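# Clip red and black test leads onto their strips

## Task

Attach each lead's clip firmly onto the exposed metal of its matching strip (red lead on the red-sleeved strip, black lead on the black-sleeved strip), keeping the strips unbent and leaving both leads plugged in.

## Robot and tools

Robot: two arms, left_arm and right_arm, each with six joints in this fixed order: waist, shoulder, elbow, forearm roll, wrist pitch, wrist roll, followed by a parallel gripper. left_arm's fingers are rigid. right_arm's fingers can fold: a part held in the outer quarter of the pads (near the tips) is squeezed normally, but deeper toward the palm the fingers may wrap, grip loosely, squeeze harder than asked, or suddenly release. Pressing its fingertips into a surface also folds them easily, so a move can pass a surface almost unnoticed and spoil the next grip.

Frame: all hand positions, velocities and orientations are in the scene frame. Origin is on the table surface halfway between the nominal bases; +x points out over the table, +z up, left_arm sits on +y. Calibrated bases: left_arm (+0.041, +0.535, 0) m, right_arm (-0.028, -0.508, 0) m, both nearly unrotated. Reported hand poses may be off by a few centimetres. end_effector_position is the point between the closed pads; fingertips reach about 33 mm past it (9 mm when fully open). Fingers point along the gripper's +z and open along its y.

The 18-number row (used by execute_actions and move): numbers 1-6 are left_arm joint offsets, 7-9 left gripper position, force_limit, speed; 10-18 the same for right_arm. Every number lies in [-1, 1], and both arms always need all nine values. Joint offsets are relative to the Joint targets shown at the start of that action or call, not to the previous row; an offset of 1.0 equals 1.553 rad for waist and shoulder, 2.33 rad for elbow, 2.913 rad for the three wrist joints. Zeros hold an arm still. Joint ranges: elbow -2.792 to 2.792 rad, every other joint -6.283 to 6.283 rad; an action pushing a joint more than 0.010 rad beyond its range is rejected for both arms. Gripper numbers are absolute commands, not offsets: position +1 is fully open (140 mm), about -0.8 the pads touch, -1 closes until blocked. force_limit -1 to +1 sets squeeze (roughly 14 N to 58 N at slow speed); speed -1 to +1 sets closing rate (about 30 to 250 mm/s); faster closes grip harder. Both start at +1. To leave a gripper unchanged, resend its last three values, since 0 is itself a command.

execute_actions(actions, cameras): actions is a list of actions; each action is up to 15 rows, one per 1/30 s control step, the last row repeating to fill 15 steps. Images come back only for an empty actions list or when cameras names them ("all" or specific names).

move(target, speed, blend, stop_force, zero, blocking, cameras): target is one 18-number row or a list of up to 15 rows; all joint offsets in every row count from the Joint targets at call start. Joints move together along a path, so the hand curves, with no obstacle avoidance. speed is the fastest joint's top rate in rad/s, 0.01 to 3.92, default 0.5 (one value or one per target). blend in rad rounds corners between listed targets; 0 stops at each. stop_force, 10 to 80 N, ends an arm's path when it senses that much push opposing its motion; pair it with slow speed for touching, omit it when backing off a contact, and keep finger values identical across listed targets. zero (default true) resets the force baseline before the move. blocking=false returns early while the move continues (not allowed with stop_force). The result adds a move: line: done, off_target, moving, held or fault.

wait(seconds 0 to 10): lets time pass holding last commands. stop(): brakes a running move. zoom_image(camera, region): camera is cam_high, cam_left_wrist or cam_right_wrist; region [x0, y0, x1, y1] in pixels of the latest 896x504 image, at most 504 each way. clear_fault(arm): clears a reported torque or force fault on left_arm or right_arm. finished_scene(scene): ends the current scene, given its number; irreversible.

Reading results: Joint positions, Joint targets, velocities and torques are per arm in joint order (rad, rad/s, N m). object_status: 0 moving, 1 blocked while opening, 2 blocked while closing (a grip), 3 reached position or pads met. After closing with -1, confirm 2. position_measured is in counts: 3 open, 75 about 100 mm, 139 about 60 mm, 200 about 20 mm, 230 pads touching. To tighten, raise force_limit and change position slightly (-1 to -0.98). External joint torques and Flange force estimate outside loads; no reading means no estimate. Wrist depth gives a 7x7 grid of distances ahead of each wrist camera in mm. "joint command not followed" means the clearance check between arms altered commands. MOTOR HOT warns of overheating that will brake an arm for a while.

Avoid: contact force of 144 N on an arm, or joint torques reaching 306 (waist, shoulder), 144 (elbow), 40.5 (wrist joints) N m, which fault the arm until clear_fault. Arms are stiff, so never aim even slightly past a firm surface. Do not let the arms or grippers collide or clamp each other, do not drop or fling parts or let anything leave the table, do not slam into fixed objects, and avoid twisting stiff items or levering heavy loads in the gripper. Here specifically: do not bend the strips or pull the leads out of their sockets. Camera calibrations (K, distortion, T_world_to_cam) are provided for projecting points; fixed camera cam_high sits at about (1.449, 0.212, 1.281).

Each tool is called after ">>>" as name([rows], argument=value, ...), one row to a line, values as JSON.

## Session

>>> execute_actions(actions=[])

Scene clock: 0.00 s.
left_arm: end_effector_position=(+0.1209, +1.0633, +0.1627) position_measured=3 object_status=3 end_effector_quat_wxyz=(-0.010, +0.105, +0.994, -0.025) | right_arm: end_effector_position=(+0.6421, -1.0097, +0.2871) position_measured=3 object_status=3 end_effector_quat_wxyz=(-0.129, +0.820, -0.225, +0.511)
Joint positions: left_arm=[1.335 0.103 1.981 0.016 1.11 -0.021] | right_arm=[-1.014 0.259 1.915 1.467 0.832 0.101]
Joint velocities: within noise
Joint torques (N m): no reading
External joint torques (N m): no reading
Flange force (N): no reading
Wrist depth (mm): cam_left_wrist=[277 274 273 269 267 266 263 / 288 284 282 281 279 276 270 / 300 298 296 292 290 289 286 / 313 305 307 305 301 298 294 / - 110 322 317 317 133 307 / - 339 337 334 329 132 91 / - 358 354 353 346 342 -] | cam_right_wrist=[3274 2911 2943 3011 870 2278 1858 / 3493 2911 3046 4158 757 - - / - 3969 4440 639 612 - - / 4596 - 809 615 535 442 - / 4596 122 - - 455 138 114 / - 105 - 530 - 377 102 / - - - - 395 - -]
Joint targets: left_arm=[1.335 0.103 1.981 0.016 1.110 -0.021] | right_arm=[-1.014 0.259 1.915 1.467 0.832 0.101]
Tool commands: left_gripper/position=+1.0 left_gripper/force_limit=+1.0 left_gripper/speed=+1.0 right_gripper/position=+1.0 right_gripper/force_limit=+1.0 right_gripper/speed=+1.0
camera_calibration:
cam_left_wrist: T_world_to_cam=[[0.150458, 0.987921, -0.0370843, -1.05565], [0.960869, -0.137308, 0.240576, 0.0111164], [0.232578, -0.0718298, -0.969922, 0.351432], [0, 0, 0, 1]] pos_world=[0.0664143, 1.06967, 0.299039]
cam_right_wrist: T_world_to_cam=[[-0.239865, -0.856697, -0.456656, -0.570886], [-0.605923, 0.499632, -0.619052, 1.08751], [0.7585, 0.128209, -0.638937, -0.0318878], [0, 0, 0, 1]] pos_world=[0.5462, -1.02834, 0.392154]

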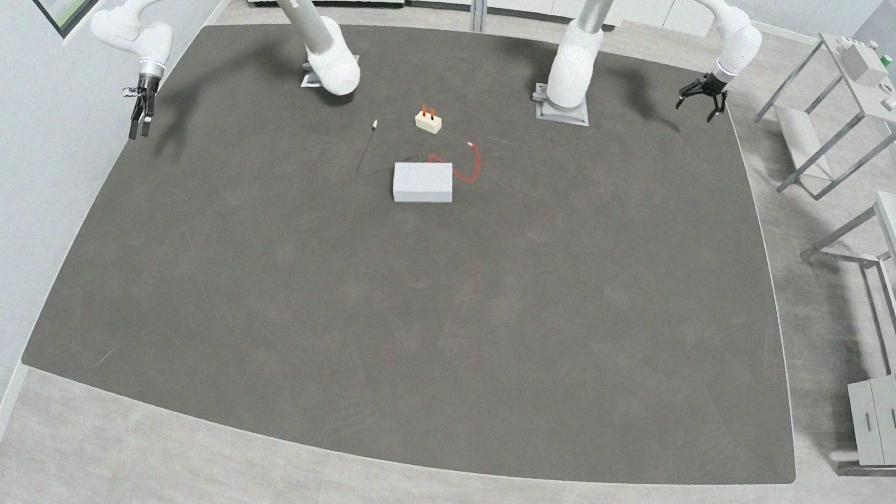

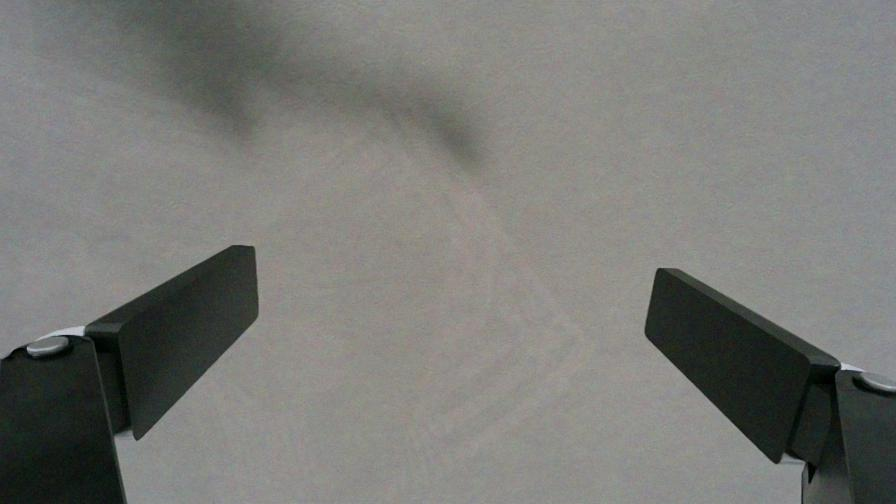

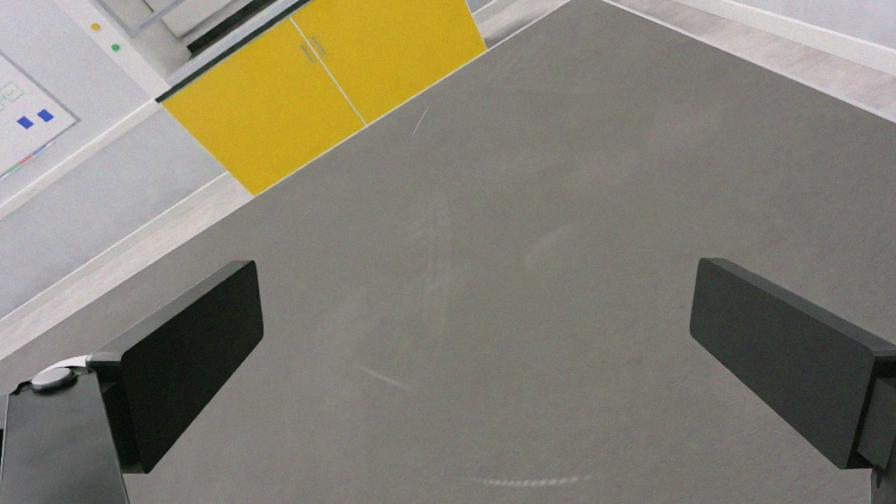

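>>> zoom_image(camera="cam_high", region=[340, 90, 500, 210])

Scaled by 3.150 from the camera's 896x504 image, which has a finer 1280x720 frame.

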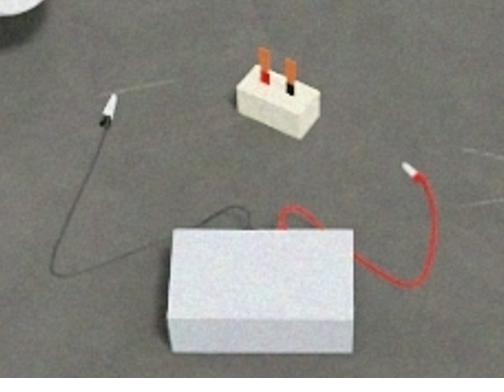

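>>> move([
  [0,-0.06954,-0.10472,-0.00549,0.10299,0,-0.28,-1,-1,0,0,0,0,0,0,1,1,1],
  [-0.9659,-0.06954,-0.10472,-0.00549,0.10299,0.4,-0.28,-1,-1,0,0,0,0,0,0,1,1,1],
], speed=[0.3, 0.8], blend=[0.05, 0])

>>> move(target=[-0.6381,0,0,0,0,0.2934,-0.28,-1,-1,0,0,0,0,0,0,1,1,1], speed=0.8, cameras=["all"])

Scene clock: 89.67 s.
left_arm: end_effector_position=(+0.5883, +0.4853, +0.3502) position_measured=164 object_status=0 end_effector_quat_wxyz=(+0.000, +0.991, +0.137, +0.000) | right_arm: end_effector_position=(+0.6421, -1.0097, +0.2871) position_measured=3 object_status=3 end_effector_quat_wxyz=(-0.129, +0.820, -0.225, +0.511)
Joint positions: left_arm=[-0.166 -0.005 1.737 0 1.41 1.144] | right_arm=[-1.014 0.259 1.915 1.467 0.832 0.101]
Joint torques (N m): left_arm=[2.46 -48.8 -38.93 4.27 0.07 0.24] | right_arm=[-2.1 -62.54 -36.99 2.32 1.3 -0.56]
External joint torques (N m): left_arm=[-2.42 7.67 -2.7 0.02 -0.12 -0.24] | right_arm=[2.22 -3.25 -1.8 -0.3 -0.31 0.53]
Flange force (N): left_arm=[13.7 10.4 -2.0] | right_arm=[4.8 -5.9 -0.4]
Wrist depth (mm): cam_left_wrist=[430 429 435 432 434 441 446 / 445 451 445 454 459 461 458 / 467 469 477 473 476 480 484 / 489 487 492 492 499 502 506 / 510 503 95 524 120 510 451 / - - - 562 75 95 474 / - - - 575 - - 67] | cam_right_wrist=[2817 3011 2943 3011 - 2471 2031 / 3493 2879 3234 - - - - / 4516 4093 913 - 586 539 432 / 4366 1069 - - 519 429 406 / - 121 634 590 468 137 108 / - 113 555 - 430 - 102 / - 595 481 - 382 - -]
Joint targets: left_arm=[-0.166 -0.005 1.737 0.000 1.410 1.144] | right_arm=[-1.014 0.259 1.915 1.467 0.832 0.101]
move: done

Scene clock: 91.53 s.
left_arm: end_effector_position=(+0.2995, +0.0498, +0.3502) position_measured=164 object_status=3 end_effector_quat_wxyz=(+0.000, +0.707, -0.707, +0.000) | right_arm: end_effector_position=(+0.6421, -1.0097, +0.2871) position_measured=3 object_status=3 end_effector_quat_wxyz=(-0.129, +0.820, -0.225, +0.511)
Joint positions: left_arm=[-1.157 -0.005 1.737 0 1.41 1.998] | right_arm=[-1.014 0.259 1.915 1.467 0.832 0.101]
Joint torques (N m): left_arm=[1.83 -48.13 -38.92 4.14 0.13 0.49] | right_arm=[-1.7 -62.96 -37.02 2.29 1.33 -0.56]
External joint torques (N m): left_arm=[-1.77 7.04 -2.67 0.11 -0.18 -0.49] | right_arm=[1.69 -2.82 -1.78 -0.26 -0.35 0.54]
Flange force (N): left_arm=[15.5 -3.6 -2.0] | right_arm=[4.7 -4.8 -0.5]
Wrist depth (mm): cam_left_wrist=[421 374 434 436 443 440 441 / 437 388 453 445 457 459 466 / 411 410 473 472 477 481 485 / 488 490 491 492 499 506 497 / 509 502 95 524 110 532 534 / - - - 550 74 95 560 / - - - 577 - - 67] | cam_right_wrist=[3447 3082 2977 3046 1004 2448 1912 / 3796 3156 3119 936 673 571 509 / 3852 3638 - - 586 516 447 / 4030 1065 809 572 523 442 - / - 122 - - 468 137 108 / - 105 569 469 429 - 102 / - 605 - 437 - - -]
Joint targets: left_arm=[-1.157 -0.005 1.737 0.000 1.410 1.998] | right_arm=[-1.014 0.259 1.915 1.467 0.832 0.101]
move: done
camera_calibration:
cam_left_wrist: T_world_to_cam=[[-0.998258, -0.057311, 0.0139981, 0.30388], [-0.0517421, 0.964505, 0.258944, -0.102832], [-0.0283416, 0.257769, -0.965791, 0.479298], [0, 0, 0, 1]] pos_world=[0.311614, -0.00695069, 0.485275]
cam_right_wrist: T_world_to_cam=[[-0.239865, -0.856697, -0.456656, -0.570886], [-0.605923, 0.499632, -0.619052, 1.08751], [0.7585, 0.128209, -0.638937, -0.0318878], [0, 0, 0, 1]] pos_world=[0.5462, -1.02834, 0.392154]

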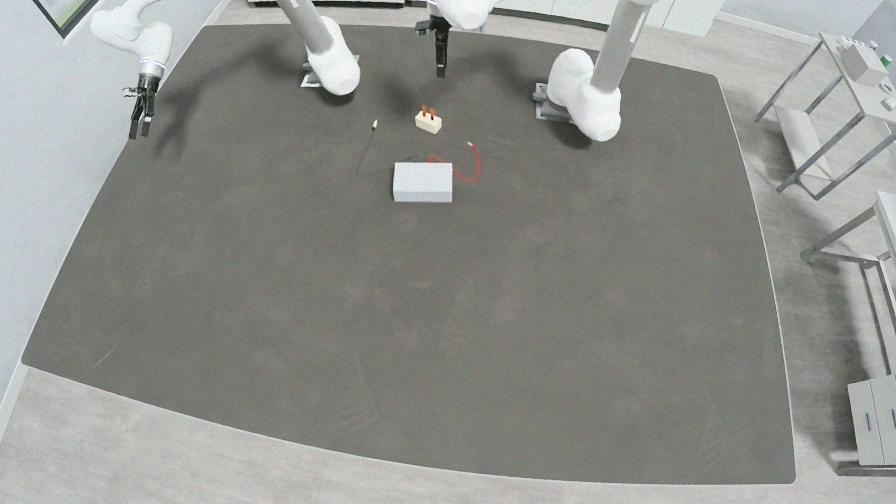

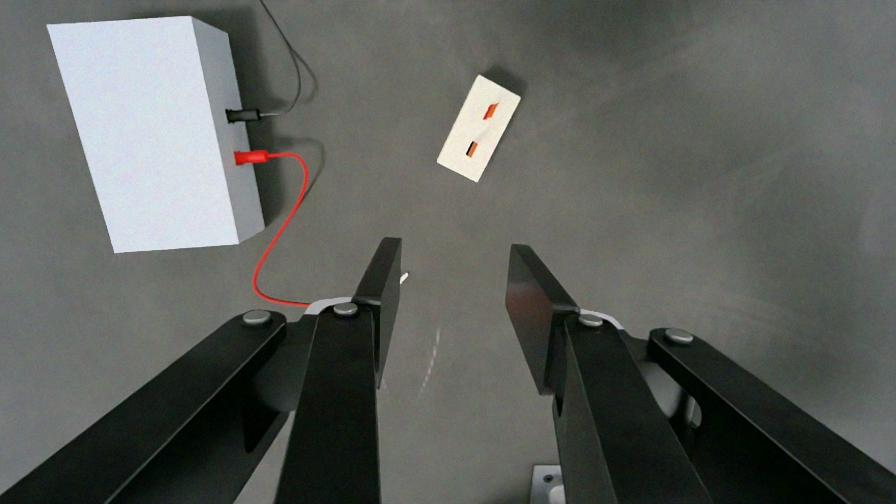

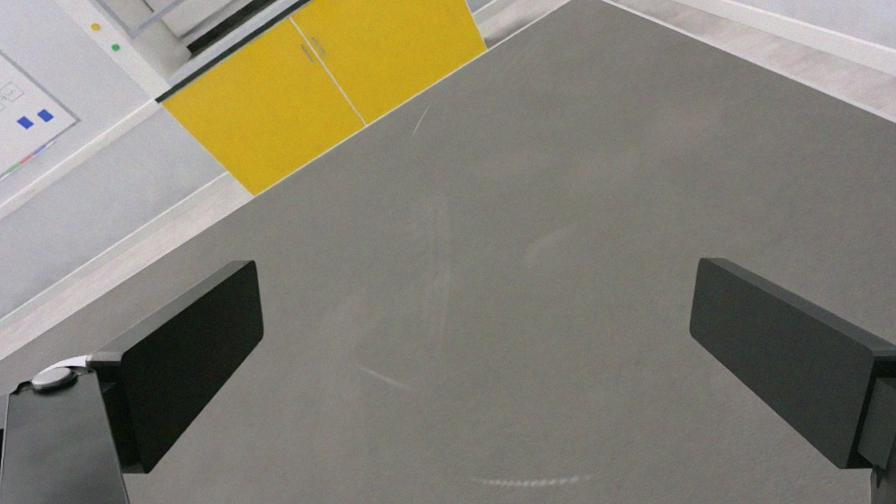

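>>> zoom_image(camera="cam_left_wrist", region=[400, 50, 560, 210])

>>> zoom_image(camera="cam_left_wrist", region=[200, 0, 420, 310])

Scaled by 3.150 from the camera's 896x504 image, which has a finer 1280x720 frame.

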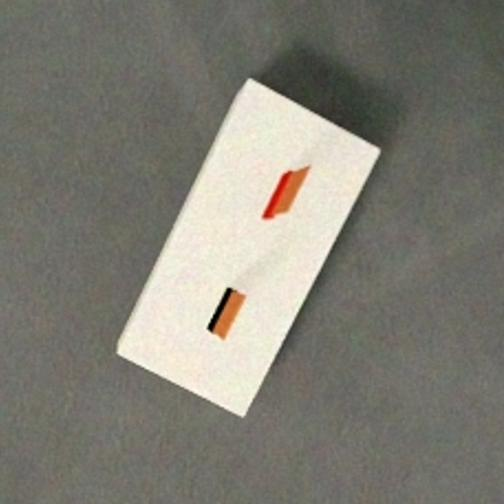

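Scaled by 1.626 from the camera's 896x504 image, which has a finer 1280x720 frame.

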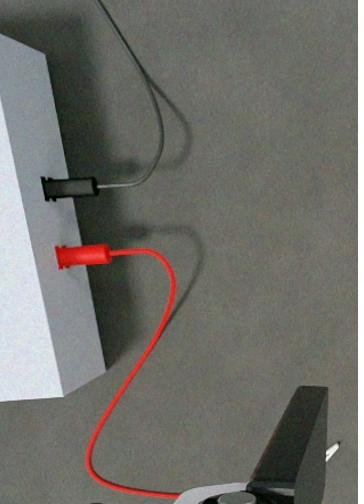

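>>> move(target=[-0.05591,0.08839,0.05735,0,-0.09314,0.10991,0.1,-1,-1,0,0,0,0,0,0,1,1,1], speed=0.3, cameras=["cam_left_wrist"])

Scene clock: 163.80 s.
left_arm: end_effector_position=(+0.2700, -0.0093, +0.2005) position_measured=117 object_status=3 end_effector_quat_wxyz=(+0.000, -0.549, +0.836, +0.000) | right_arm: end_effector_position=(+0.6421, -1.0097, +0.2871) position_measured=3 object_status=3 end_effector_quat_wxyz=(-0.129, +0.820, -0.225, +0.511)
Joint positions: left_arm=[-1.244 0.132 1.871 0 1.139 2.318] | right_arm=[-1.014 0.259 1.915 1.467 0.832 0.101]
Joint torques (N m): left_arm=[2.46 -59.93 -35.89 3.85 0.07 0.59] | right_arm=[-1.74 -62.89 -36.99 2.31 1.32 -0.55]
External joint torques (N m): left_arm=[-2.42 7.86 -2.42 0.05 -0.11 -0.59] | right_arm=[1.72 -3.2 -2.01 -0.27 -0.34 0.53]
Flange force (N): left_arm=[14.8 -8.1 3.0] | right_arm=[5.0 -5.1 -0.8]
Wrist depth (mm): cam_left_wrist=[295 297 299 302 303 305 309 / 308 310 312 314 317 318 321 / 326 320 325 323 330 329 334 / 304 337 335 338 342 348 353 / 281 324 162 359 136 364 368 / - 88 374 376 381 76 381 / - - 399 400 402 65 67] | cam_right_wrist=[3540 3358 2911 3082 - 2519 1758 / 3234 3082 3082 - 699 569 491 / 4093 4366 985 697 - 507 442 / 3690 3234 - 648 505 437 - / - 122 639 539 - 138 108 / - 105 - - - 373 102 / - 573 515 433 - 320 97]
Joint targets: left_arm=[-1.244 0.132 1.871 0.000 1.139 2.319] | right_arm=[-1.014 0.259 1.915 1.467 0.832 0.101]
move: done
camera_calibration:
cam_left_wrist: T_world_to_cam=[[-0.939326, 0.342745, 0.0138958, 0.260982], [0.334488, 0.906209, 0.258656, -0.113316], [0.0760606, 0.24761, -0.96587, 0.320843], [0, 0, 0, 1]] pos_world=[0.258646, -0.0662064, 0.335576]
Images, in order (width x height): cam_left_wrist 896x504.

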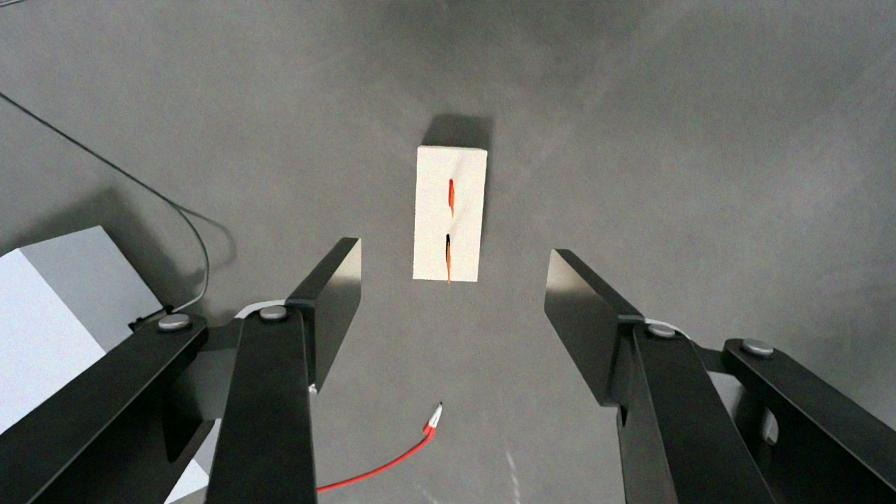

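>>> move([
  [-0.00046,0.04292,0.03574,0,-0.05161,-0.00059,0.1,-1,-1,0,0,0,0,0,0,1,1,1],
  [-0.00046,0.09383,0.06212,0,-0.09985,-0.00059,0.1,-1,-1,0,0,0,0,0,0,1,1,1],
], speed=[0.15,0.1], blend=[0.01,0], cameras=["cam_left_wrist","cam_high"])

Scene clock: 186.43 s.
left_arm: end_effector_position=(+0.2696, -0.0097, +0.0465) position_measured=117 object_status=3 end_effector_quat_wxyz=(+0.000, -0.549, +0.836, +0.000) | right_arm: end_effector_position=(+0.6421, -1.0097, +0.2871) position_measured=3 object_status=3 end_effector_quat_wxyz=(-0.129, +0.820, -0.225, +0.511)
Joint positions: left_arm=[-1.244 0.278 2.016 0 0.848 2.317] | right_arm=[-1.014 0.259 1.915 1.467 0.832 0.101]
Joint torques (N m): left_arm=[2.42 -67.73 -29.17 3.23 -0.02 0.39] | right_arm=[-1.78 -62.56 -37.01 2.33 1.33 -0.53]
External joint torques (N m): left_arm=[-2.4 7.44 -2.52 0 -0.03 -0.39] | right_arm=[1.72 -3.32 -1.96 -0.29 -0.34 0.5]
Flange force (N): left_arm=[13.4 -7.1 7.0] | right_arm=[4.9 -5.3 -1.0]
Wrist depth (mm): cam_left_wrist=[160 160 162 162 164 165 166 / 166 167 168 170 170 172 173 / 174 175 176 135 177 180 181 / 182 183 181 139 184 188 190 / 188 188 133 145 143 194 198 / - 88 201 154 206 76 206 / - - 214 215 217 65 67] | cam_right_wrist=[3638 2977 2911 3082 826 2258 1885 / - 3156 3082 - - 576 509 / - 3156 - - - - - / - 1044 766 - - 450 395 / - 121 688 500 470 137 108 / - 105 - - - - 102 / - 609 - 439 379 - -]
Joint targets: left_arm=[-1.244 0.278 2.016 0.000 0.848 2.317] | right_arm=[-1.014 0.259 1.915 1.467 0.832 0.101]
move: done
camera_calibration:
cam_left_wrist: T_world_to_cam=[[-0.939616, 0.341953, 0.0137467, 0.262993], [0.333713, 0.90659, 0.258323, -0.0728529], [0.0758717, 0.247312, -0.965961, 0.172339], [0, 0, 0, 1]] pos_world=[0.258349, -0.0665052, 0.181677]
Images, in order (width x height): cam_high 896x504, cam_left_wrist 896x504.

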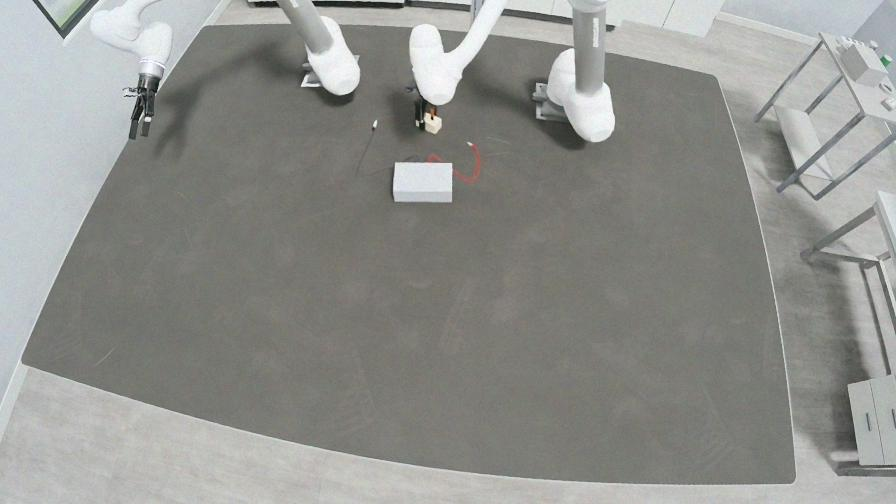

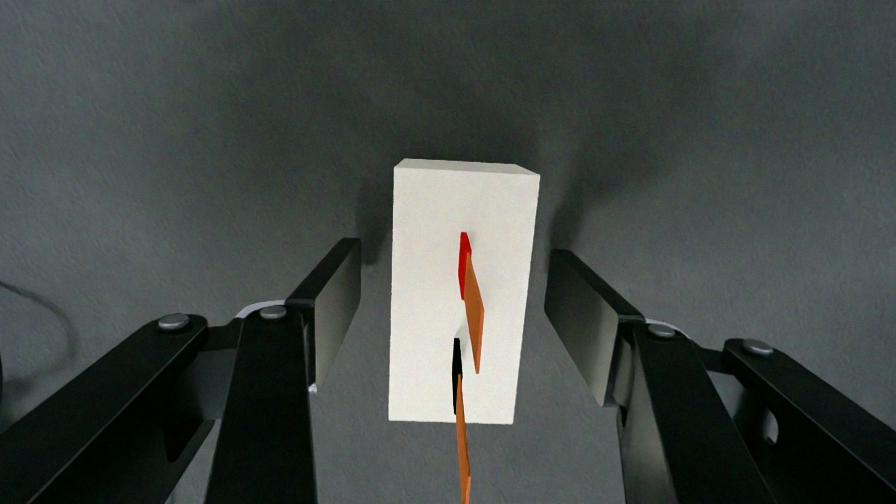

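>>> execute_actions([
  [[0,0,0,0,0,0,-1,-1,-1,0,0,0,0,0,0,1,1,1]],
  [[0,0,0,0,0,0,-1,-1,-1,0,0,0,0,0,0,1,1,1]],
  [[0,0,0,0,0,0,-1,-1,-1,0,0,0,0,0,0,1,1,1]],
], cameras=["cam_left_wrist"])

Scene clock: 195.80 s.
left_arm: end_effector_position=(+0.2696, -0.0097, +0.0465) position_measured=163 object_status=2 end_effector_quat_wxyz=(+0.000, -0.549, +0.836, +0.000) | right_arm: end_effector_position=(+0.6421, -1.0097, +0.2871) position_measured=3 object_status=3 end_effector_quat_wxyz=(-0.129, +0.820, -0.225, +0.511)
Joint positions: left_arm=[-1.244 0.278 2.016 0 0.848 2.317] | right_arm=[-1.014 0.259 1.915 1.467 0.832 0.101]
Joint torques (N m): left_arm=[1.64 -61.16 -25.68 3.04 -0.48 0.4] | right_arm=[-1.71 -63.01 -36.96 2.33 1.35 -0.53]
External joint torques (N m): left_arm=[-1.64 1.06 -5.88 0.18 0.44 -0.39] | right_arm=[1.77 -3.24 -2.05 -0.3 -0.36 0.51]
External joint torques at the end of the 1st action: left_arm=[-2.36 7.89 -2.55 -0.05 -0.15 -0.33] | right_arm=[1.81 -3.71 -2.11 -0.24 -0.31 0.54]
External joint torques at the end of the 2nd action: left_arm=[-1.96 4.34 -5.01 0.08 0.07 -0.4] | right_arm=[2.21 -3.5 -2.07 -0.3 -0.31 0.51]
Flange force (N): left_arm=[11.2 -6.7 -3.8] | right_arm=[5.1 -5.2 -0.7]
Flange force at the end of the 1st action (N): left_arm=[13.7 -7.7 7.8] | right_arm=[5.2 -5.8 -1.2]
Flange force at the end of the 2nd action (N): left_arm=[13.3 -8.1 1.4] | right_arm=[5.2 -5.9 -0.6]
Wrist depth (mm): cam_left_wrist=[160 160 161 163 164 165 165 / 166 167 168 170 171 172 173 / 174 174 176 135 177 179 181 / 182 183 182 138 186 188 190 / 190 188 96 145 111 198 198 / - - - 154 75 95 209 / - - - 215 - - 67] | cam_right_wrist=[2568 2847 3156 3011 - 2646 1926 / 3742 2977 3234 - 734 - 1559 / 3638 3588 963 - 621 487 - / 5038 1023 856 589 - 439 416 / - 122 637 - - 137 108 / - 105 631 - 427 - 102 / - - 502 429 - 317 97]
Joint targets: left_arm=[-1.244 0.278 2.016 0.000 0.848 2.317] | right_arm=[-1.014 0.259 1.915 1.467 0.832 0.101]
camera_calibration:
cam_left_wrist: T_world_to_cam=[[-0.939616, 0.341953, 0.0137467, 0.262995], [0.333713, 0.90659, 0.258323, -0.0728271], [0.0758717, 0.247312, -0.965961, 0.172243], [0, 0, 0, 1]] pos_world=[0.258349, -0.0665052, 0.181577]
Images, in order (width x height): cam_left_wrist 896x504.

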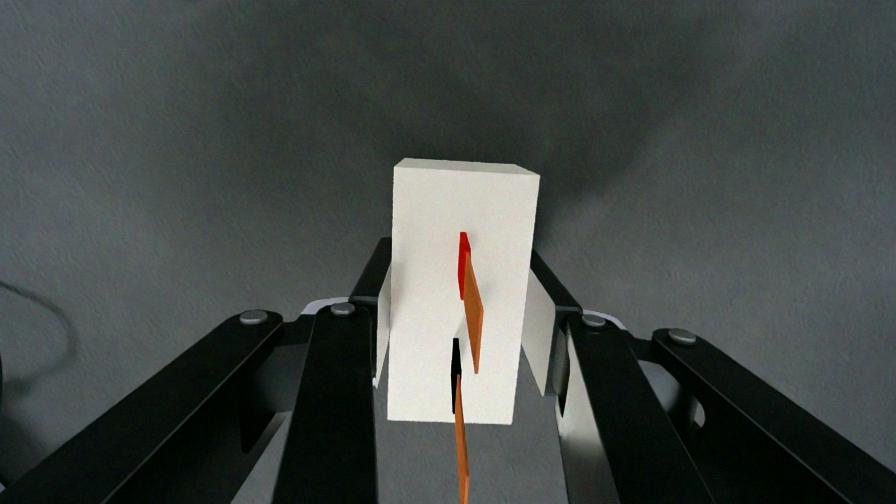

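>>> move(target=[0,-0.00593,-0.00253,0,0.00518,0,-1,-1,-1,0,0,0,0,0,0,1,1,1], speed=0.02, cameras=["cam_left_wrist"])

Scene clock: 216.40 s.
left_arm: end_effector_position=(+0.2697, -0.0097, +0.0543) position_measured=163 object_status=2 end_effector_quat_wxyz=(+0.000, -0.549, +0.836, +0.000) | right_arm: end_effector_position=(+0.6421, -1.0097, +0.2871) position_measured=3 object_status=3 end_effector_quat_wxyz=(-0.129, +0.820, -0.225, +0.511)
Joint positions: left_arm=[-1.244 0.269 2.01 0 0.863 2.317] | right_arm=[-1.014 0.259 1.915 1.467 0.832 0.101]
Joint torques (N m): left_arm=[2.33 -71.51 -31.09 3.26 0.17 0.41] | right_arm=[-1.77 -62.66 -36.95 2.29 1.36 -0.52]
External joint torques (N m): left_arm=[-2.31 11.86 -0.9 -0.01 -0.21 -0.41] | right_arm=[1.88 -3.23 -1.94 -0.26 -0.37 0.5]
Flange force (N): left_arm=[15.4 -9.3 13.5] | right_arm=[4.8 -5.4 -0.6]
Wrist depth (mm): cam_left_wrist=[166 - 168 169 171 172 173 / 174 175 174 178 177 179 181 / 181 182 185 135 185 187 189 / 189 190 190 138 194 196 198 / 198 196 96 146 117 204 208 / - - - 153 75 95 217 / - - - 224 - - 67] | cam_right_wrist=[- 3011 3046 3119 856 2426 1871 / 3195 2943 3274 - 724 560 545 / - 3119 4943 789 - - - / - 1065 - - 538 - - / - 121 - - - 138 108 / - 105 - 489 426 365 102 / - - 487 - - 345 -]
Joint targets: left_arm=[-1.244 0.269 2.010 0.000 0.863 2.317] | right_arm=[-1.014 0.259 1.915 1.467 0.832 0.101]
move: done
camera_calibration:
cam_left_wrist: T_world_to_cam=[[-0.939619, 0.341945, 0.0137796, 0.262881], [0.333707, 0.906567, 0.25841, -0.0748583], [0.0758699, 0.247405, -0.965937, 0.179779], [0, 0, 0, 1]] pos_world=[0.258349, -0.0665053, 0.189377]
Images, in order (width x height): cam_left_wrist 896x504.

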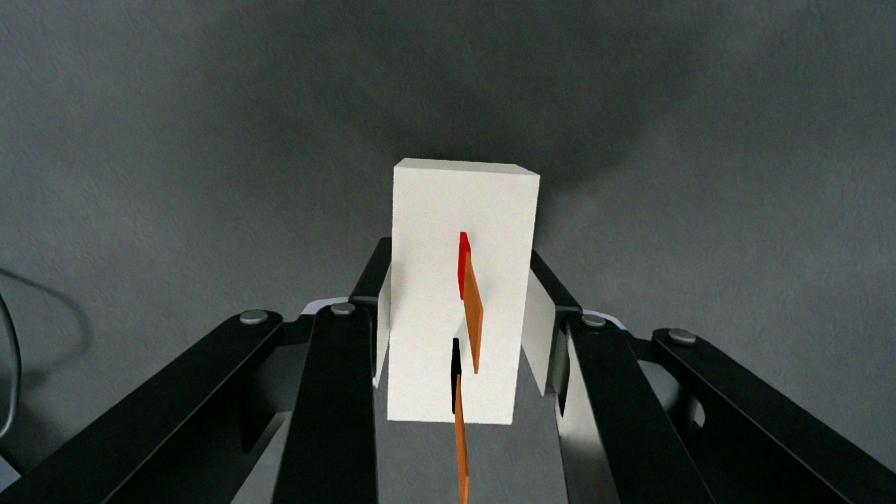

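>>> move(target=[0,0,0,0,0,0.9383,-1,-1,-1,0,0,0,0,0,0,1,1,1], speed=0.4, cameras=["cam_left_wrist","cam_high"])

Scene clock: 233.17 s.
left_arm: end_effector_position=(+0.2697, -0.0097, +0.0544) position_measured=163 object_status=2 end_effector_quat_wxyz=(+0.000, +0.707, +0.708, +0.000) | right_arm: end_effector_position=(+0.6421, -1.0097, +0.2871) position_measured=3 object_status=3 end_effector_quat_wxyz=(-0.129, +0.820, -0.225, +0.511)
Joint positions: left_arm=[-1.244 0.269 2.01 0 0.863 5.05] | right_arm=[-1.014 0.259 1.915 1.467 0.832 0.101]
Joint torques (N m): left_arm=[2.04 -70.18 -31.12 3.29 0.17 0.18] | right_arm=[-1.9 -63.05 -36.98 2.33 1.34 -0.6]
External joint torques (N m): left_arm=[-2.05 10.64 -0.85 0.01 -0.14 -0.18] | right_arm=[1.72 -2.21 -1.72 -0.3 -0.36 0.58]
Flange force (N): left_arm=[-16.0 2.6 11.9] | right_arm=[4.8 -4.2 0.2]
Wrist depth (mm): cam_left_wrist=[167 168 169 170 171 172 173 / 174 175 176 178 178 179 181 / 181 183 184 135 185 187 188 / 190 191 191 138 193 195 197 / 199 196 96 145 117 204 207 / - - - 153 75 95 215 / - - - 223 - - 67] | cam_right_wrist=[3274 2847 3493 3156 865 2201 1845 / 3540 3119 3274 - 650 597 489 / 5574 4366 - - 582 - - / 4440 1048 - - 525 - 374 / - 122 - - 465 138 114 / - 105 - - 418 - 102 / - - - - 375 338 97]
Joint targets: left_arm=[-1.244 0.269 2.010 0.000 0.863 5.050] | right_arm=[-1.014 0.259 1.915 1.467 0.832 0.101]
move: done
camera_calibration:
cam_left_wrist: T_world_to_cam=[[0.998119, 0.0595959, 0.0144095, -0.262429], [0.05385, -0.964445, 0.258738, -0.0175118], [0.0293169, -0.257475, -0.96584, 0.18757], [0, 0, 0, 1]] pos_world=[0.25738, 0.0470451, 0.189475]
Images, in order (width x height): cam_high 896x504, cam_left_wrist 896x504.

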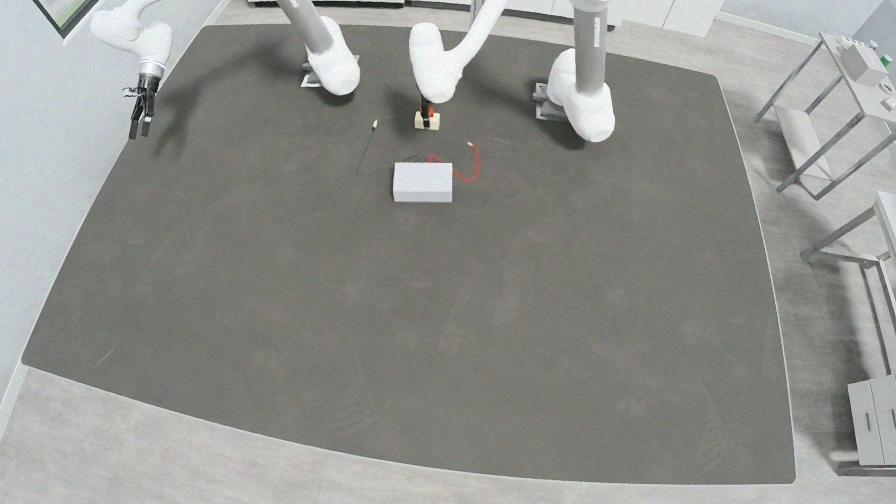

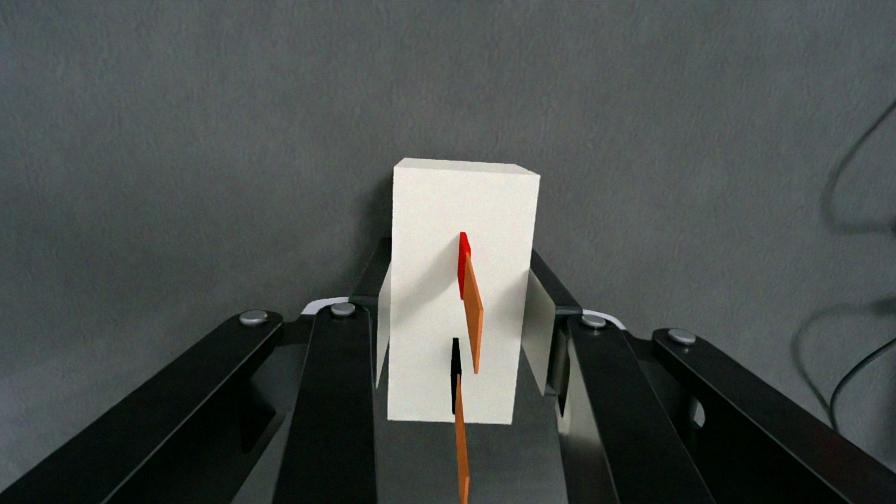

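>>> move(target=[0,0.00749,0.00315,0,-0.00651,0,-1,-1,-1,0,0,0,0,0,0,1,1,1], speed=0.01, stop_force=10)

Scene clock: 242.13 s.
left_arm: end_effector_position=(+0.2697, -0.0097, +0.0464) position_measured=163 object_status=2 end_effector_quat_wxyz=(+0.000, +0.707, +0.708, +0.000) | right_arm: end_effector_position=(+0.6421, -1.0097, +0.2871) position_measured=3 object_status=3 end_effector_quat_wxyz=(-0.129, +0.820, -0.225, +0.511)
Joint positions: left_arm=[-1.244 0.278 2.016 0 0.847 5.05] | right_arm=[-1.014 0.259 1.915 1.467 0.832 0.101]
Joint torques (N m): left_arm=[2.63 -60.79 -25 3.34 -0.23 0.39] | right_arm=[-1.9 -62.77 -37 2.27 1.33 -0.55]
External joint torques (N m): left_arm=[-2.61 0.64 -6.54 -0.07 0.27 -0.39] | right_arm=[1.75 -2.73 -1.81 -0.24 -0.35 0.53]
Flange force (N): left_arm=[-14.0 0.3 -4.5] | right_arm=[4.7 -4.7 -0.2]
Wrist depth (mm): cam_left_wrist=[160 161 162 163 165 165 166 / 167 168 168 170 171 172 173 / 174 175 176 135 177 179 181 / 182 183 183 138 185 188 189 / 191 189 96 145 117 196 198 / - - - 153 75 80 207 / - - - 215 - - 67] | cam_right_wrist=[- 3082 2943 3234 - 2298 1794 / 3447 3119 3046 - 742 594 501 / 4158 3969 926 - - - - / 3910 - 724 - - - - / - 122 672 519 - 137 114 / - 105 563 469 434 369 102 / - - 505 451 - 339 -]
Joint targets: left_arm=[-1.244 0.278 2.016 0.000 0.847 5.050] | right_arm=[-1.014 0.259 1.915 1.467 0.832 0.101]
move: contact (left_arm)

>>> execute_actions([
  [[0,0,0,0,0,0,-0.22,-1,-1,0,0,0,0,0,0,1,1,1]],
  [[0,0,0,0,0,0,-0.22,-1,-1,0,0,0,0,0,0,1,1,1]],
  [[0,0,0,0,0,0,0.1,-1,-1,0,0,0,0,0,0,1,1,1]],
  [[0,0,0,0,0,0,0.1,-1,-1,0,0,0,0,0,0,1,1,1]],
], cameras=["cam_left_wrist"])

Scene clock: 249.90 s.
left_arm: end_effector_position=(+0.2697, -0.0097, +0.0464) position_measured=117 object_status=3 end_effector_quat_wxyz=(+0.000, +0.707, +0.708, +0.000) | right_arm: end_effector_position=(+0.6421, -1.0097, +0.2871) position_measured=3 object_status=3 end_effector_quat_wxyz=(-0.129, +0.820, -0.225, +0.511)
Joint positions: left_arm=[-1.244 0.278 2.016 0 0.847 5.05] | right_arm=[-1.014 0.259 1.915 1.467 0.832 0.101]
Joint torques (N m): left_arm=[2.42 -68.24 -29.12 3.27 0.2 0.34] | right_arm=[-1.72 -62.88 -36.92 2.31 1.33 -0.54]
External joint torques (N m): left_arm=[-2.41 8.2 -2.35 -0.02 -0.16 -0.34] | right_arm=[1.62 -3 -2.04 -0.26 -0.34 0.52]
External joint torques at the end of the 1st action: left_arm=[-2.21 7.72 -2.43 0.03 -0.19 -0.38] | right_arm=[1.97 -3.02 -2.21 -0.26 -0.31 0.53]
External joint torques at the end of the 2nd action: left_arm=[-2.09 7.73 -2.38 0.05 -0.15 -0.39] | right_arm=[2.2 -3.39 -2.08 -0.28 -0.32 0.52]
External joint torques at the end of the 3rd action: left_arm=[-2.07 7.84 -2.73 0.01 -0.13 -0.34] | right_arm=[1.76 -3.68 -2 -0.27 -0.35 0.52]
Flange force (N): left_arm=[-15.7 1.5 8.3] | right_arm=[5.1 -4.8 -0.6]
Flange force at the end of the 1st action (N): left_arm=[-15.2 1.6 7.7] | right_arm=[5.4 -5.0 -0.1]
Flange force at the end of the 2nd action (N): left_arm=[-15.0 1.7 7.7] | right_arm=[5.2 -5.8 -0.4]
Flange force at the end of the 3rd action (N): left_arm=[-15.7 2.2 7.5] | right_arm=[4.9 -5.8 -1.3]
Wrist depth (mm): cam_left_wrist=[161 161 162 163 165 165 166 / 167 167 168 170 171 172 173 / 174 175 176 135 177 179 180 / 182 182 181 139 184 188 189 / 188 187 133 145 143 194 197 / - 88 201 153 205 76 184 / - - 214 214 216 65 67] | cam_right_wrist=[2047 3011 2943 3119 801 2165 1912 / 3447 2787 3119 - - - - / 4030 5574 - - - - - / 4440 - - 619 - 146 395 / 4440 121 608 555 484 137 108 / - 105 546 - - - 102 / - - 481 441 - 323 97]
Joint targets: left_arm=[-1.244 0.278 2.016 0.000 0.847 5.050] | right_arm=[-1.014 0.259 1.915 1.467 0.832 0.101]
camera_calibration:
cam_left_wrist: T_world_to_cam=[[0.998129, 0.0594041, 0.0144593, -0.262312], [0.0536484, -0.964426, 0.258852, -0.0155076], [0.0293218, -0.257593, -0.965809, 0.179815], [0, 0, 0, 1]] pos_world=[0.25738, 0.0469456, 0.181474]
Images, in order (width x height): cam_left_wrist 896x504.

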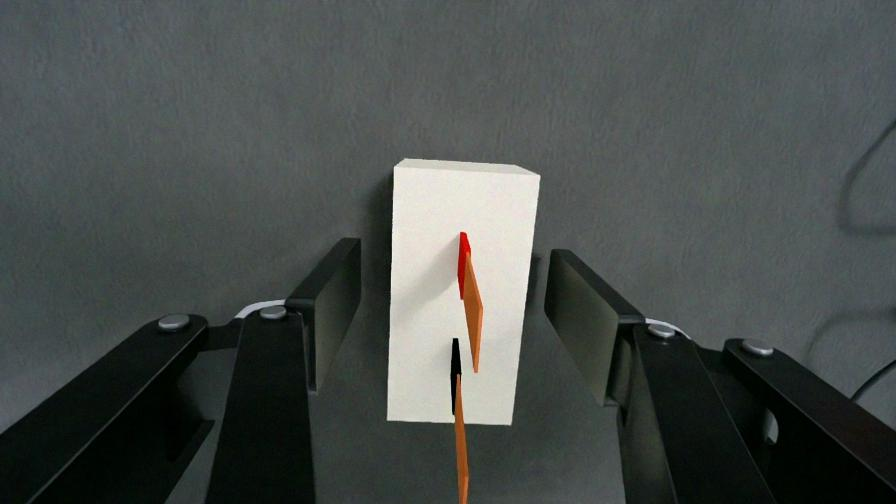

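>>> move([
  [0,-0.05109,-0.02649,0,0.04863,0,0.1,-1,-1,0,0,0,0,0,0,1,1,1],
  [0,-0.09382,-0.06236,0,0.10014,0,0.1,-1,-1,0,0,0,0,0,0,1,1,1],
  [-0.07263,0.06278,-0.30142,0,0.20783,-0.49966,-0.28,-1,-1,0,0,0,0,0,0,1,1,1],
], speed=[0.08,0.2,0.6], blend=[0.005,0.02,0], cameras=["all"])

Scene clock: 287.03 s.
left_arm: end_effector_position=(+0.2502, -0.2201, +0.3310) position_measured=164 object_status=0 end_effector_quat_wxyz=(+0.000, +0.113, +0.994, +0.000) | right_arm: end_effector_position=(+0.6421, -1.0097, +0.2871) position_measured=3 object_status=3 end_effector_quat_wxyz=(-0.129, +0.820, -0.225, +0.511)
Joint positions: left_arm=[-1.357 0.375 1.313 0 1.453 3.594] | right_arm=[-1.014 0.259 1.915 1.467 0.832 0.101]
Joint torques (N m): left_arm=[2.16 -88.82 -39.16 4.18 0.18 0.4] | right_arm=[-1.94 -62.89 -36.96 2.3 1.3 -0.58]
External joint torques (N m): left_arm=[-2.15 8.77 -2.65 0.07 -0.17 -0.4] | right_arm=[1.88 -3.03 -2.26 -0.24 -0.32 0.55]
Flange force (N): left_arm=[-6.9 -19.6 -2.0] | right_arm=[5.6 -5.0 -0.2]
Wrist depth (mm): cam_left_wrist=[169 216 412 417 419 424 426 / 171 208 425 436 439 446 441 / 180 225 262 454 452 454 469 / 220 254 463 476 480 485 489 / 488 485 95 502 120 506 511 / - - - 525 75 95 540 / - - - 556 - - 67] | cam_right_wrist=[2381 2977 2879 2879 - 2147 1845 / 3588 3156 3082 - 642 547 524 / - 4093 - - 595 - 427 / - 1101 - 597 - 453 - / 4943 121 624 - - 138 114 / - 105 551 - - 368 102 / - 569 496 - - 328 97]
Joint targets: left_arm=[-1.357 0.375 1.313 0.000 1.453 3.594] | right_arm=[-1.014 0.259 1.915 1.467 0.832 0.101]
move: done
camera_calibration:
cam_left_wrist: T_world_to_cam=[[0.16776, 0.985724, 0.0143007, 0.177171], [0.95165, -0.165713, 0.258653, -0.339756], [0.25733, -0.0297823, -0.965865, 0.394186], [0, 0, 0, 1]] pos_world=[0.192171, -0.219204, 0.466075]
cam_right_wrist: T_world_to_cam=[[-0.239865, -0.856697, -0.456656, -0.570886], [-0.605923, 0.499632, -0.619052, 1.08751], [0.7585, 0.128209, -0.638937, -0.0318878], [0, 0, 0, 1]] pos_world=[0.5462, -1.02834, 0.392154]

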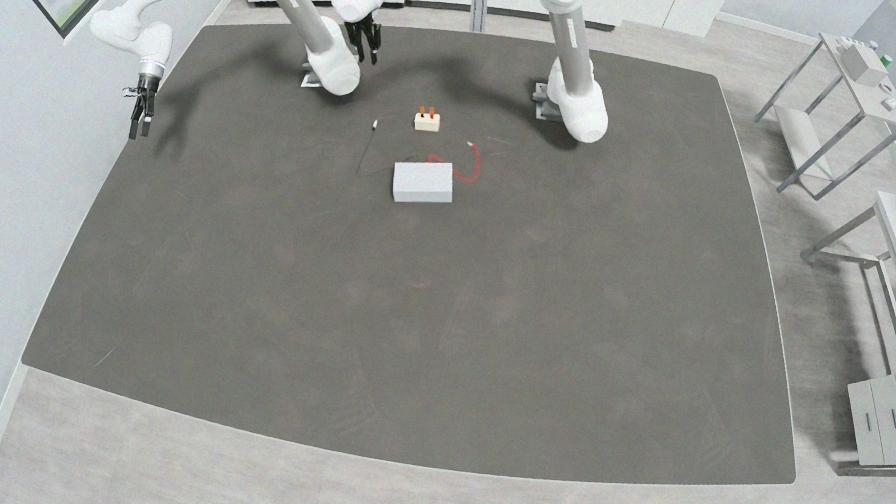

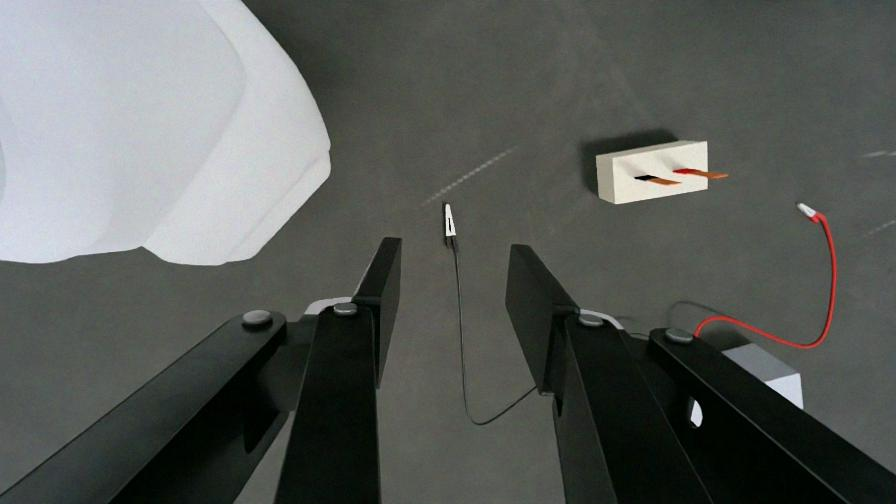

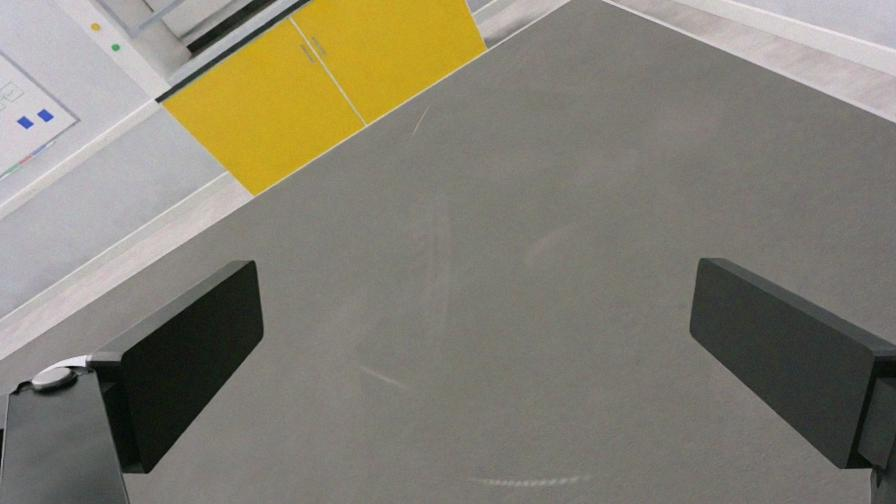

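>>> zoom_image(camera="cam_left_wrist", region=[400, 180, 500, 280])

Scaled by 5.040 from the camera's 896x504 image, which has a finer 1280x720 frame.

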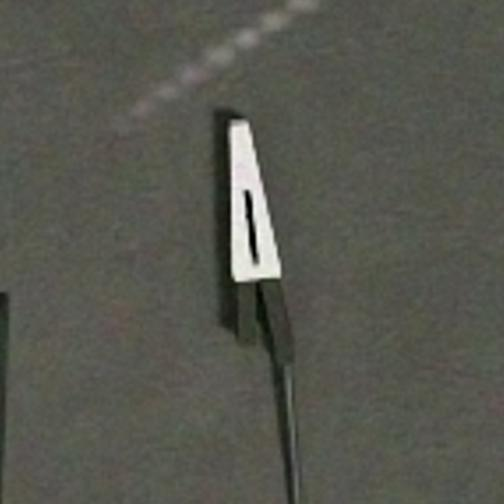

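>>> move([
  [0.05339,0.05363,0.05083,0,-0.06905,0.0046,-0.28,-1,-1,0,0,0,0,0,0,1,1,1],
  [0.05339,0.10667,0.10024,0,-0.13685,0.0046,-0.28,-1,-1,0,0,0,0,0,0,1,1,1],
], speed=[0.3,0.15], blend=[0.01,0], cameras=["cam_left_wrist"])

>>> zoom_image(camera="cam_left_wrist", region=[360, 130, 560, 330])

Scene clock: 362.47 s.
left_arm: end_effector_position=(+0.3189, -0.2217, +0.0750) position_measured=164 object_status=3 end_effector_quat_wxyz=(+0.000, +0.079, +0.997, +0.000) | right_arm: end_effector_position=(+0.6421, -1.0097, +0.2871) position_measured=3 object_status=3 end_effector_quat_wxyz=(-0.129, +0.820, -0.225, +0.511)
Joint positions: left_arm=[-1.274 0.541 1.547 0 1.054 3.608] | right_arm=[-1.014 0.259 1.915 1.467 0.832 0.101]
Joint torques (N m): left_arm=[1.97 -100.73 -33.28 3.71 0.12 0.31] | right_arm=[-1.78 -62.48 -36.85 2.32 1.29 -0.59]
External joint torques (N m): left_arm=[-1.99 10.54 -3.32 0.02 -0.1 -0.31] | right_arm=[2.07 -3.1 -1.84 -0.32 -0.3 0.56]
Flange force (N): left_arm=[-8.4 -20.9 6.1] | right_arm=[4.9 -5.5 -0.5]
Wrist depth (mm): cam_left_wrist=[184 185 186 188 189 190 190 / 191 193 195 196 197 199 183 / 200 202 203 205 206 208 209 / 209 210 211 214 213 218 219 / 218 216 96 224 120 227 231 / - - - 236 75 95 241 / - - - 248 - - 67] | cam_right_wrist=[- 3447 2911 3119 932 2258 1912 / 3358 2943 3234 832 - 553 508 / 3910 3234 967 842 549 513 451 / 4366 3588 867 - 520 436 400 / - 121 640 510 493 137 108 / - 105 609 - - - 102 / - 569 - - 395 331 97]
Joint targets: left_arm=[-1.274 0.541 1.547 0.000 1.054 3.608] | right_arm=[-1.014 0.259 1.915 1.467 0.832 0.101]
move: done
camera_calibration:
cam_left_wrist: T_world_to_cam=[[0.098954, 0.994981, 0.0148405, 0.194828], [0.960892, -0.0994187, 0.258463, -0.327478], [0.258641, -0.0113158, -0.965907, 0.132958], [0, 0, 0, 1]] pos_world=[0.261003, -0.224903, 0.210174]
Images, in order (width x height): cam_left_wrist 896x504.

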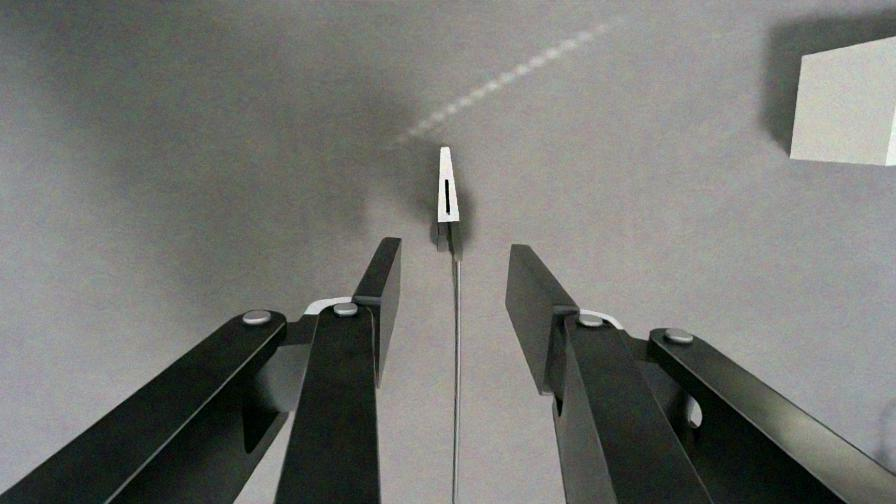

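Scaled by 2.520 from the camera's 896x504 image, which has a finer 1280x720 frame.

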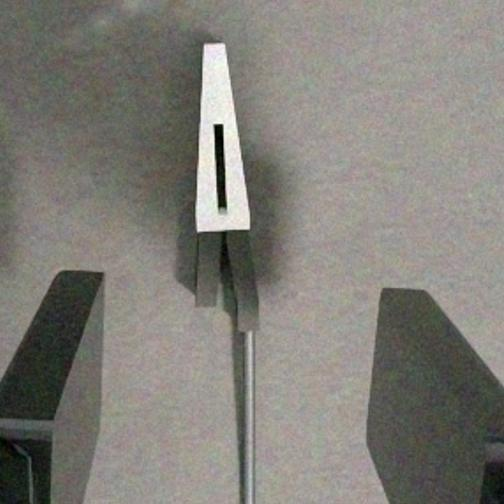

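>>> move([
  [0.00149,0.01784,0.00827,0,-0.01627,-0.00538,-0.28,-1,-1,0,0,0,0,0,0,1,1,1],
  [0.00149,0.0215,0.01004,0,-0.01964,-0.00538,-0.28,-1,-1,0,0,0,0,0,0,1,1,1],
], speed=[0.04,0.01], blend=[0.002,0], stop_force=12, cameras=["cam_left_wrist"])

>>> zoom_image(camera="cam_left_wrist", region=[360, 130, 560, 330])

Scene clock: 405.33 s.
left_arm: end_effector_position=(+0.3210, -0.2222, +0.0368) position_measured=164 object_status=3 end_effector_quat_wxyz=(+0.000, +0.070, +0.998, +0.000) | right_arm: end_effector_position=(+0.6421, -1.0097, +0.2871) position_measured=3 object_status=3 end_effector_quat_wxyz=(-0.129, +0.820, -0.225, +0.511)
Joint positions: left_arm=[-1.272 0.575 1.57 0 0.997 3.592] | right_arm=[-1.014 0.259 1.915 1.467 0.832 0.101]
Joint torques (N m): left_arm=[2.05 -101.2 -32.82 3.54 0.2 0.33] | right_arm=[-1.88 -62.74 -36.94 2.31 1.35 -0.57]
External joint torques (N m): left_arm=[-2.07 9.19 -2.64 0.07 -0.19 -0.33] | right_arm=[1.84 -3.16 -2.01 -0.28 -0.37 0.55]
Flange force (N): left_arm=[-6.0 -17.5 6.7] | right_arm=[5.1 -5.3 -0.6]
Wrist depth (mm): cam_left_wrist=[150 151 152 153 155 155 156 / 157 157 159 160 161 161 163 / 163 164 165 167 168 169 171 / 171 172 172 173 173 177 178 / 179 177 96 183 117 185 188 / - - - 193 75 95 196 / - - - 203 - - 67] | cam_right_wrist=[2568 3082 2879 3195 - 2220 1845 / 3447 3195 3119 - - 557 505 / 3690 5038 - - - 537 - / 3969 4158 879 621 516 - 390 / - 122 662 538 480 137 108 / - 105 537 482 440 - 102 / - - 445 458 - - 94]
Joint targets: left_arm=[-1.272 0.575 1.570 0.000 0.997 3.592] | right_arm=[-1.014 0.259 1.915 1.467 0.832 0.101]
move: done
camera_calibration:
cam_left_wrist: T_world_to_cam=[[0.0810843, 0.996602, 0.0144818, 0.201858], [0.962502, -0.0820671, 0.258564, -0.316297], [0.258874, -0.00702677, -0.965885, 0.0963003], [0, 0, 0, 1]] pos_world=[0.26314, -0.226453, 0.171875]
Images, in order (width x height): cam_left_wrist 896x504.

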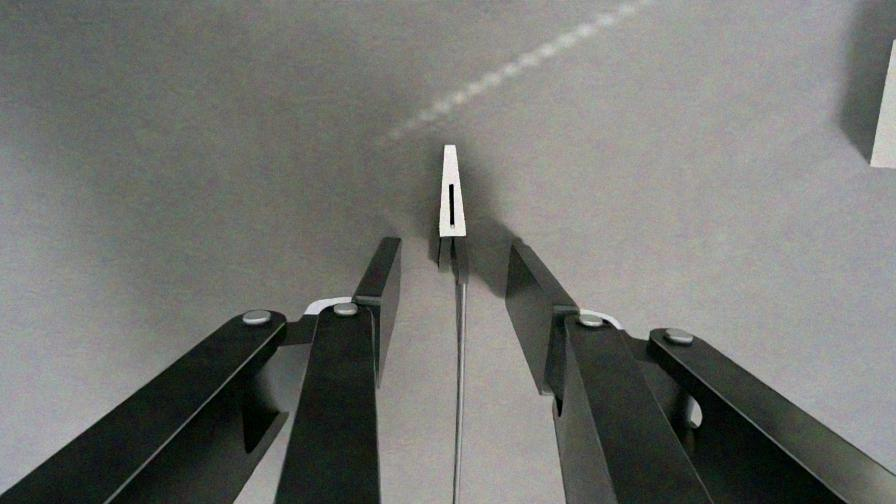

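Scaled by 2.520 from the camera's 896x504 image, which has a finer 1280x720 frame.

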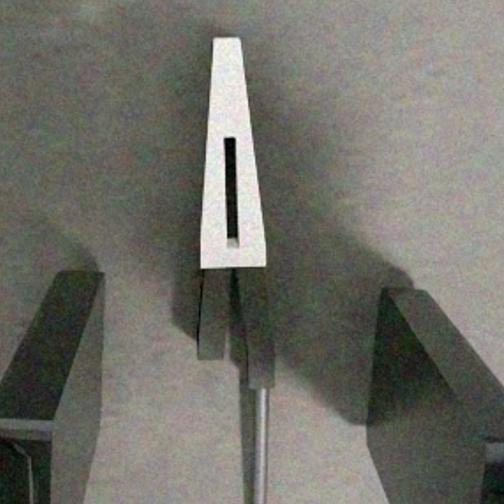

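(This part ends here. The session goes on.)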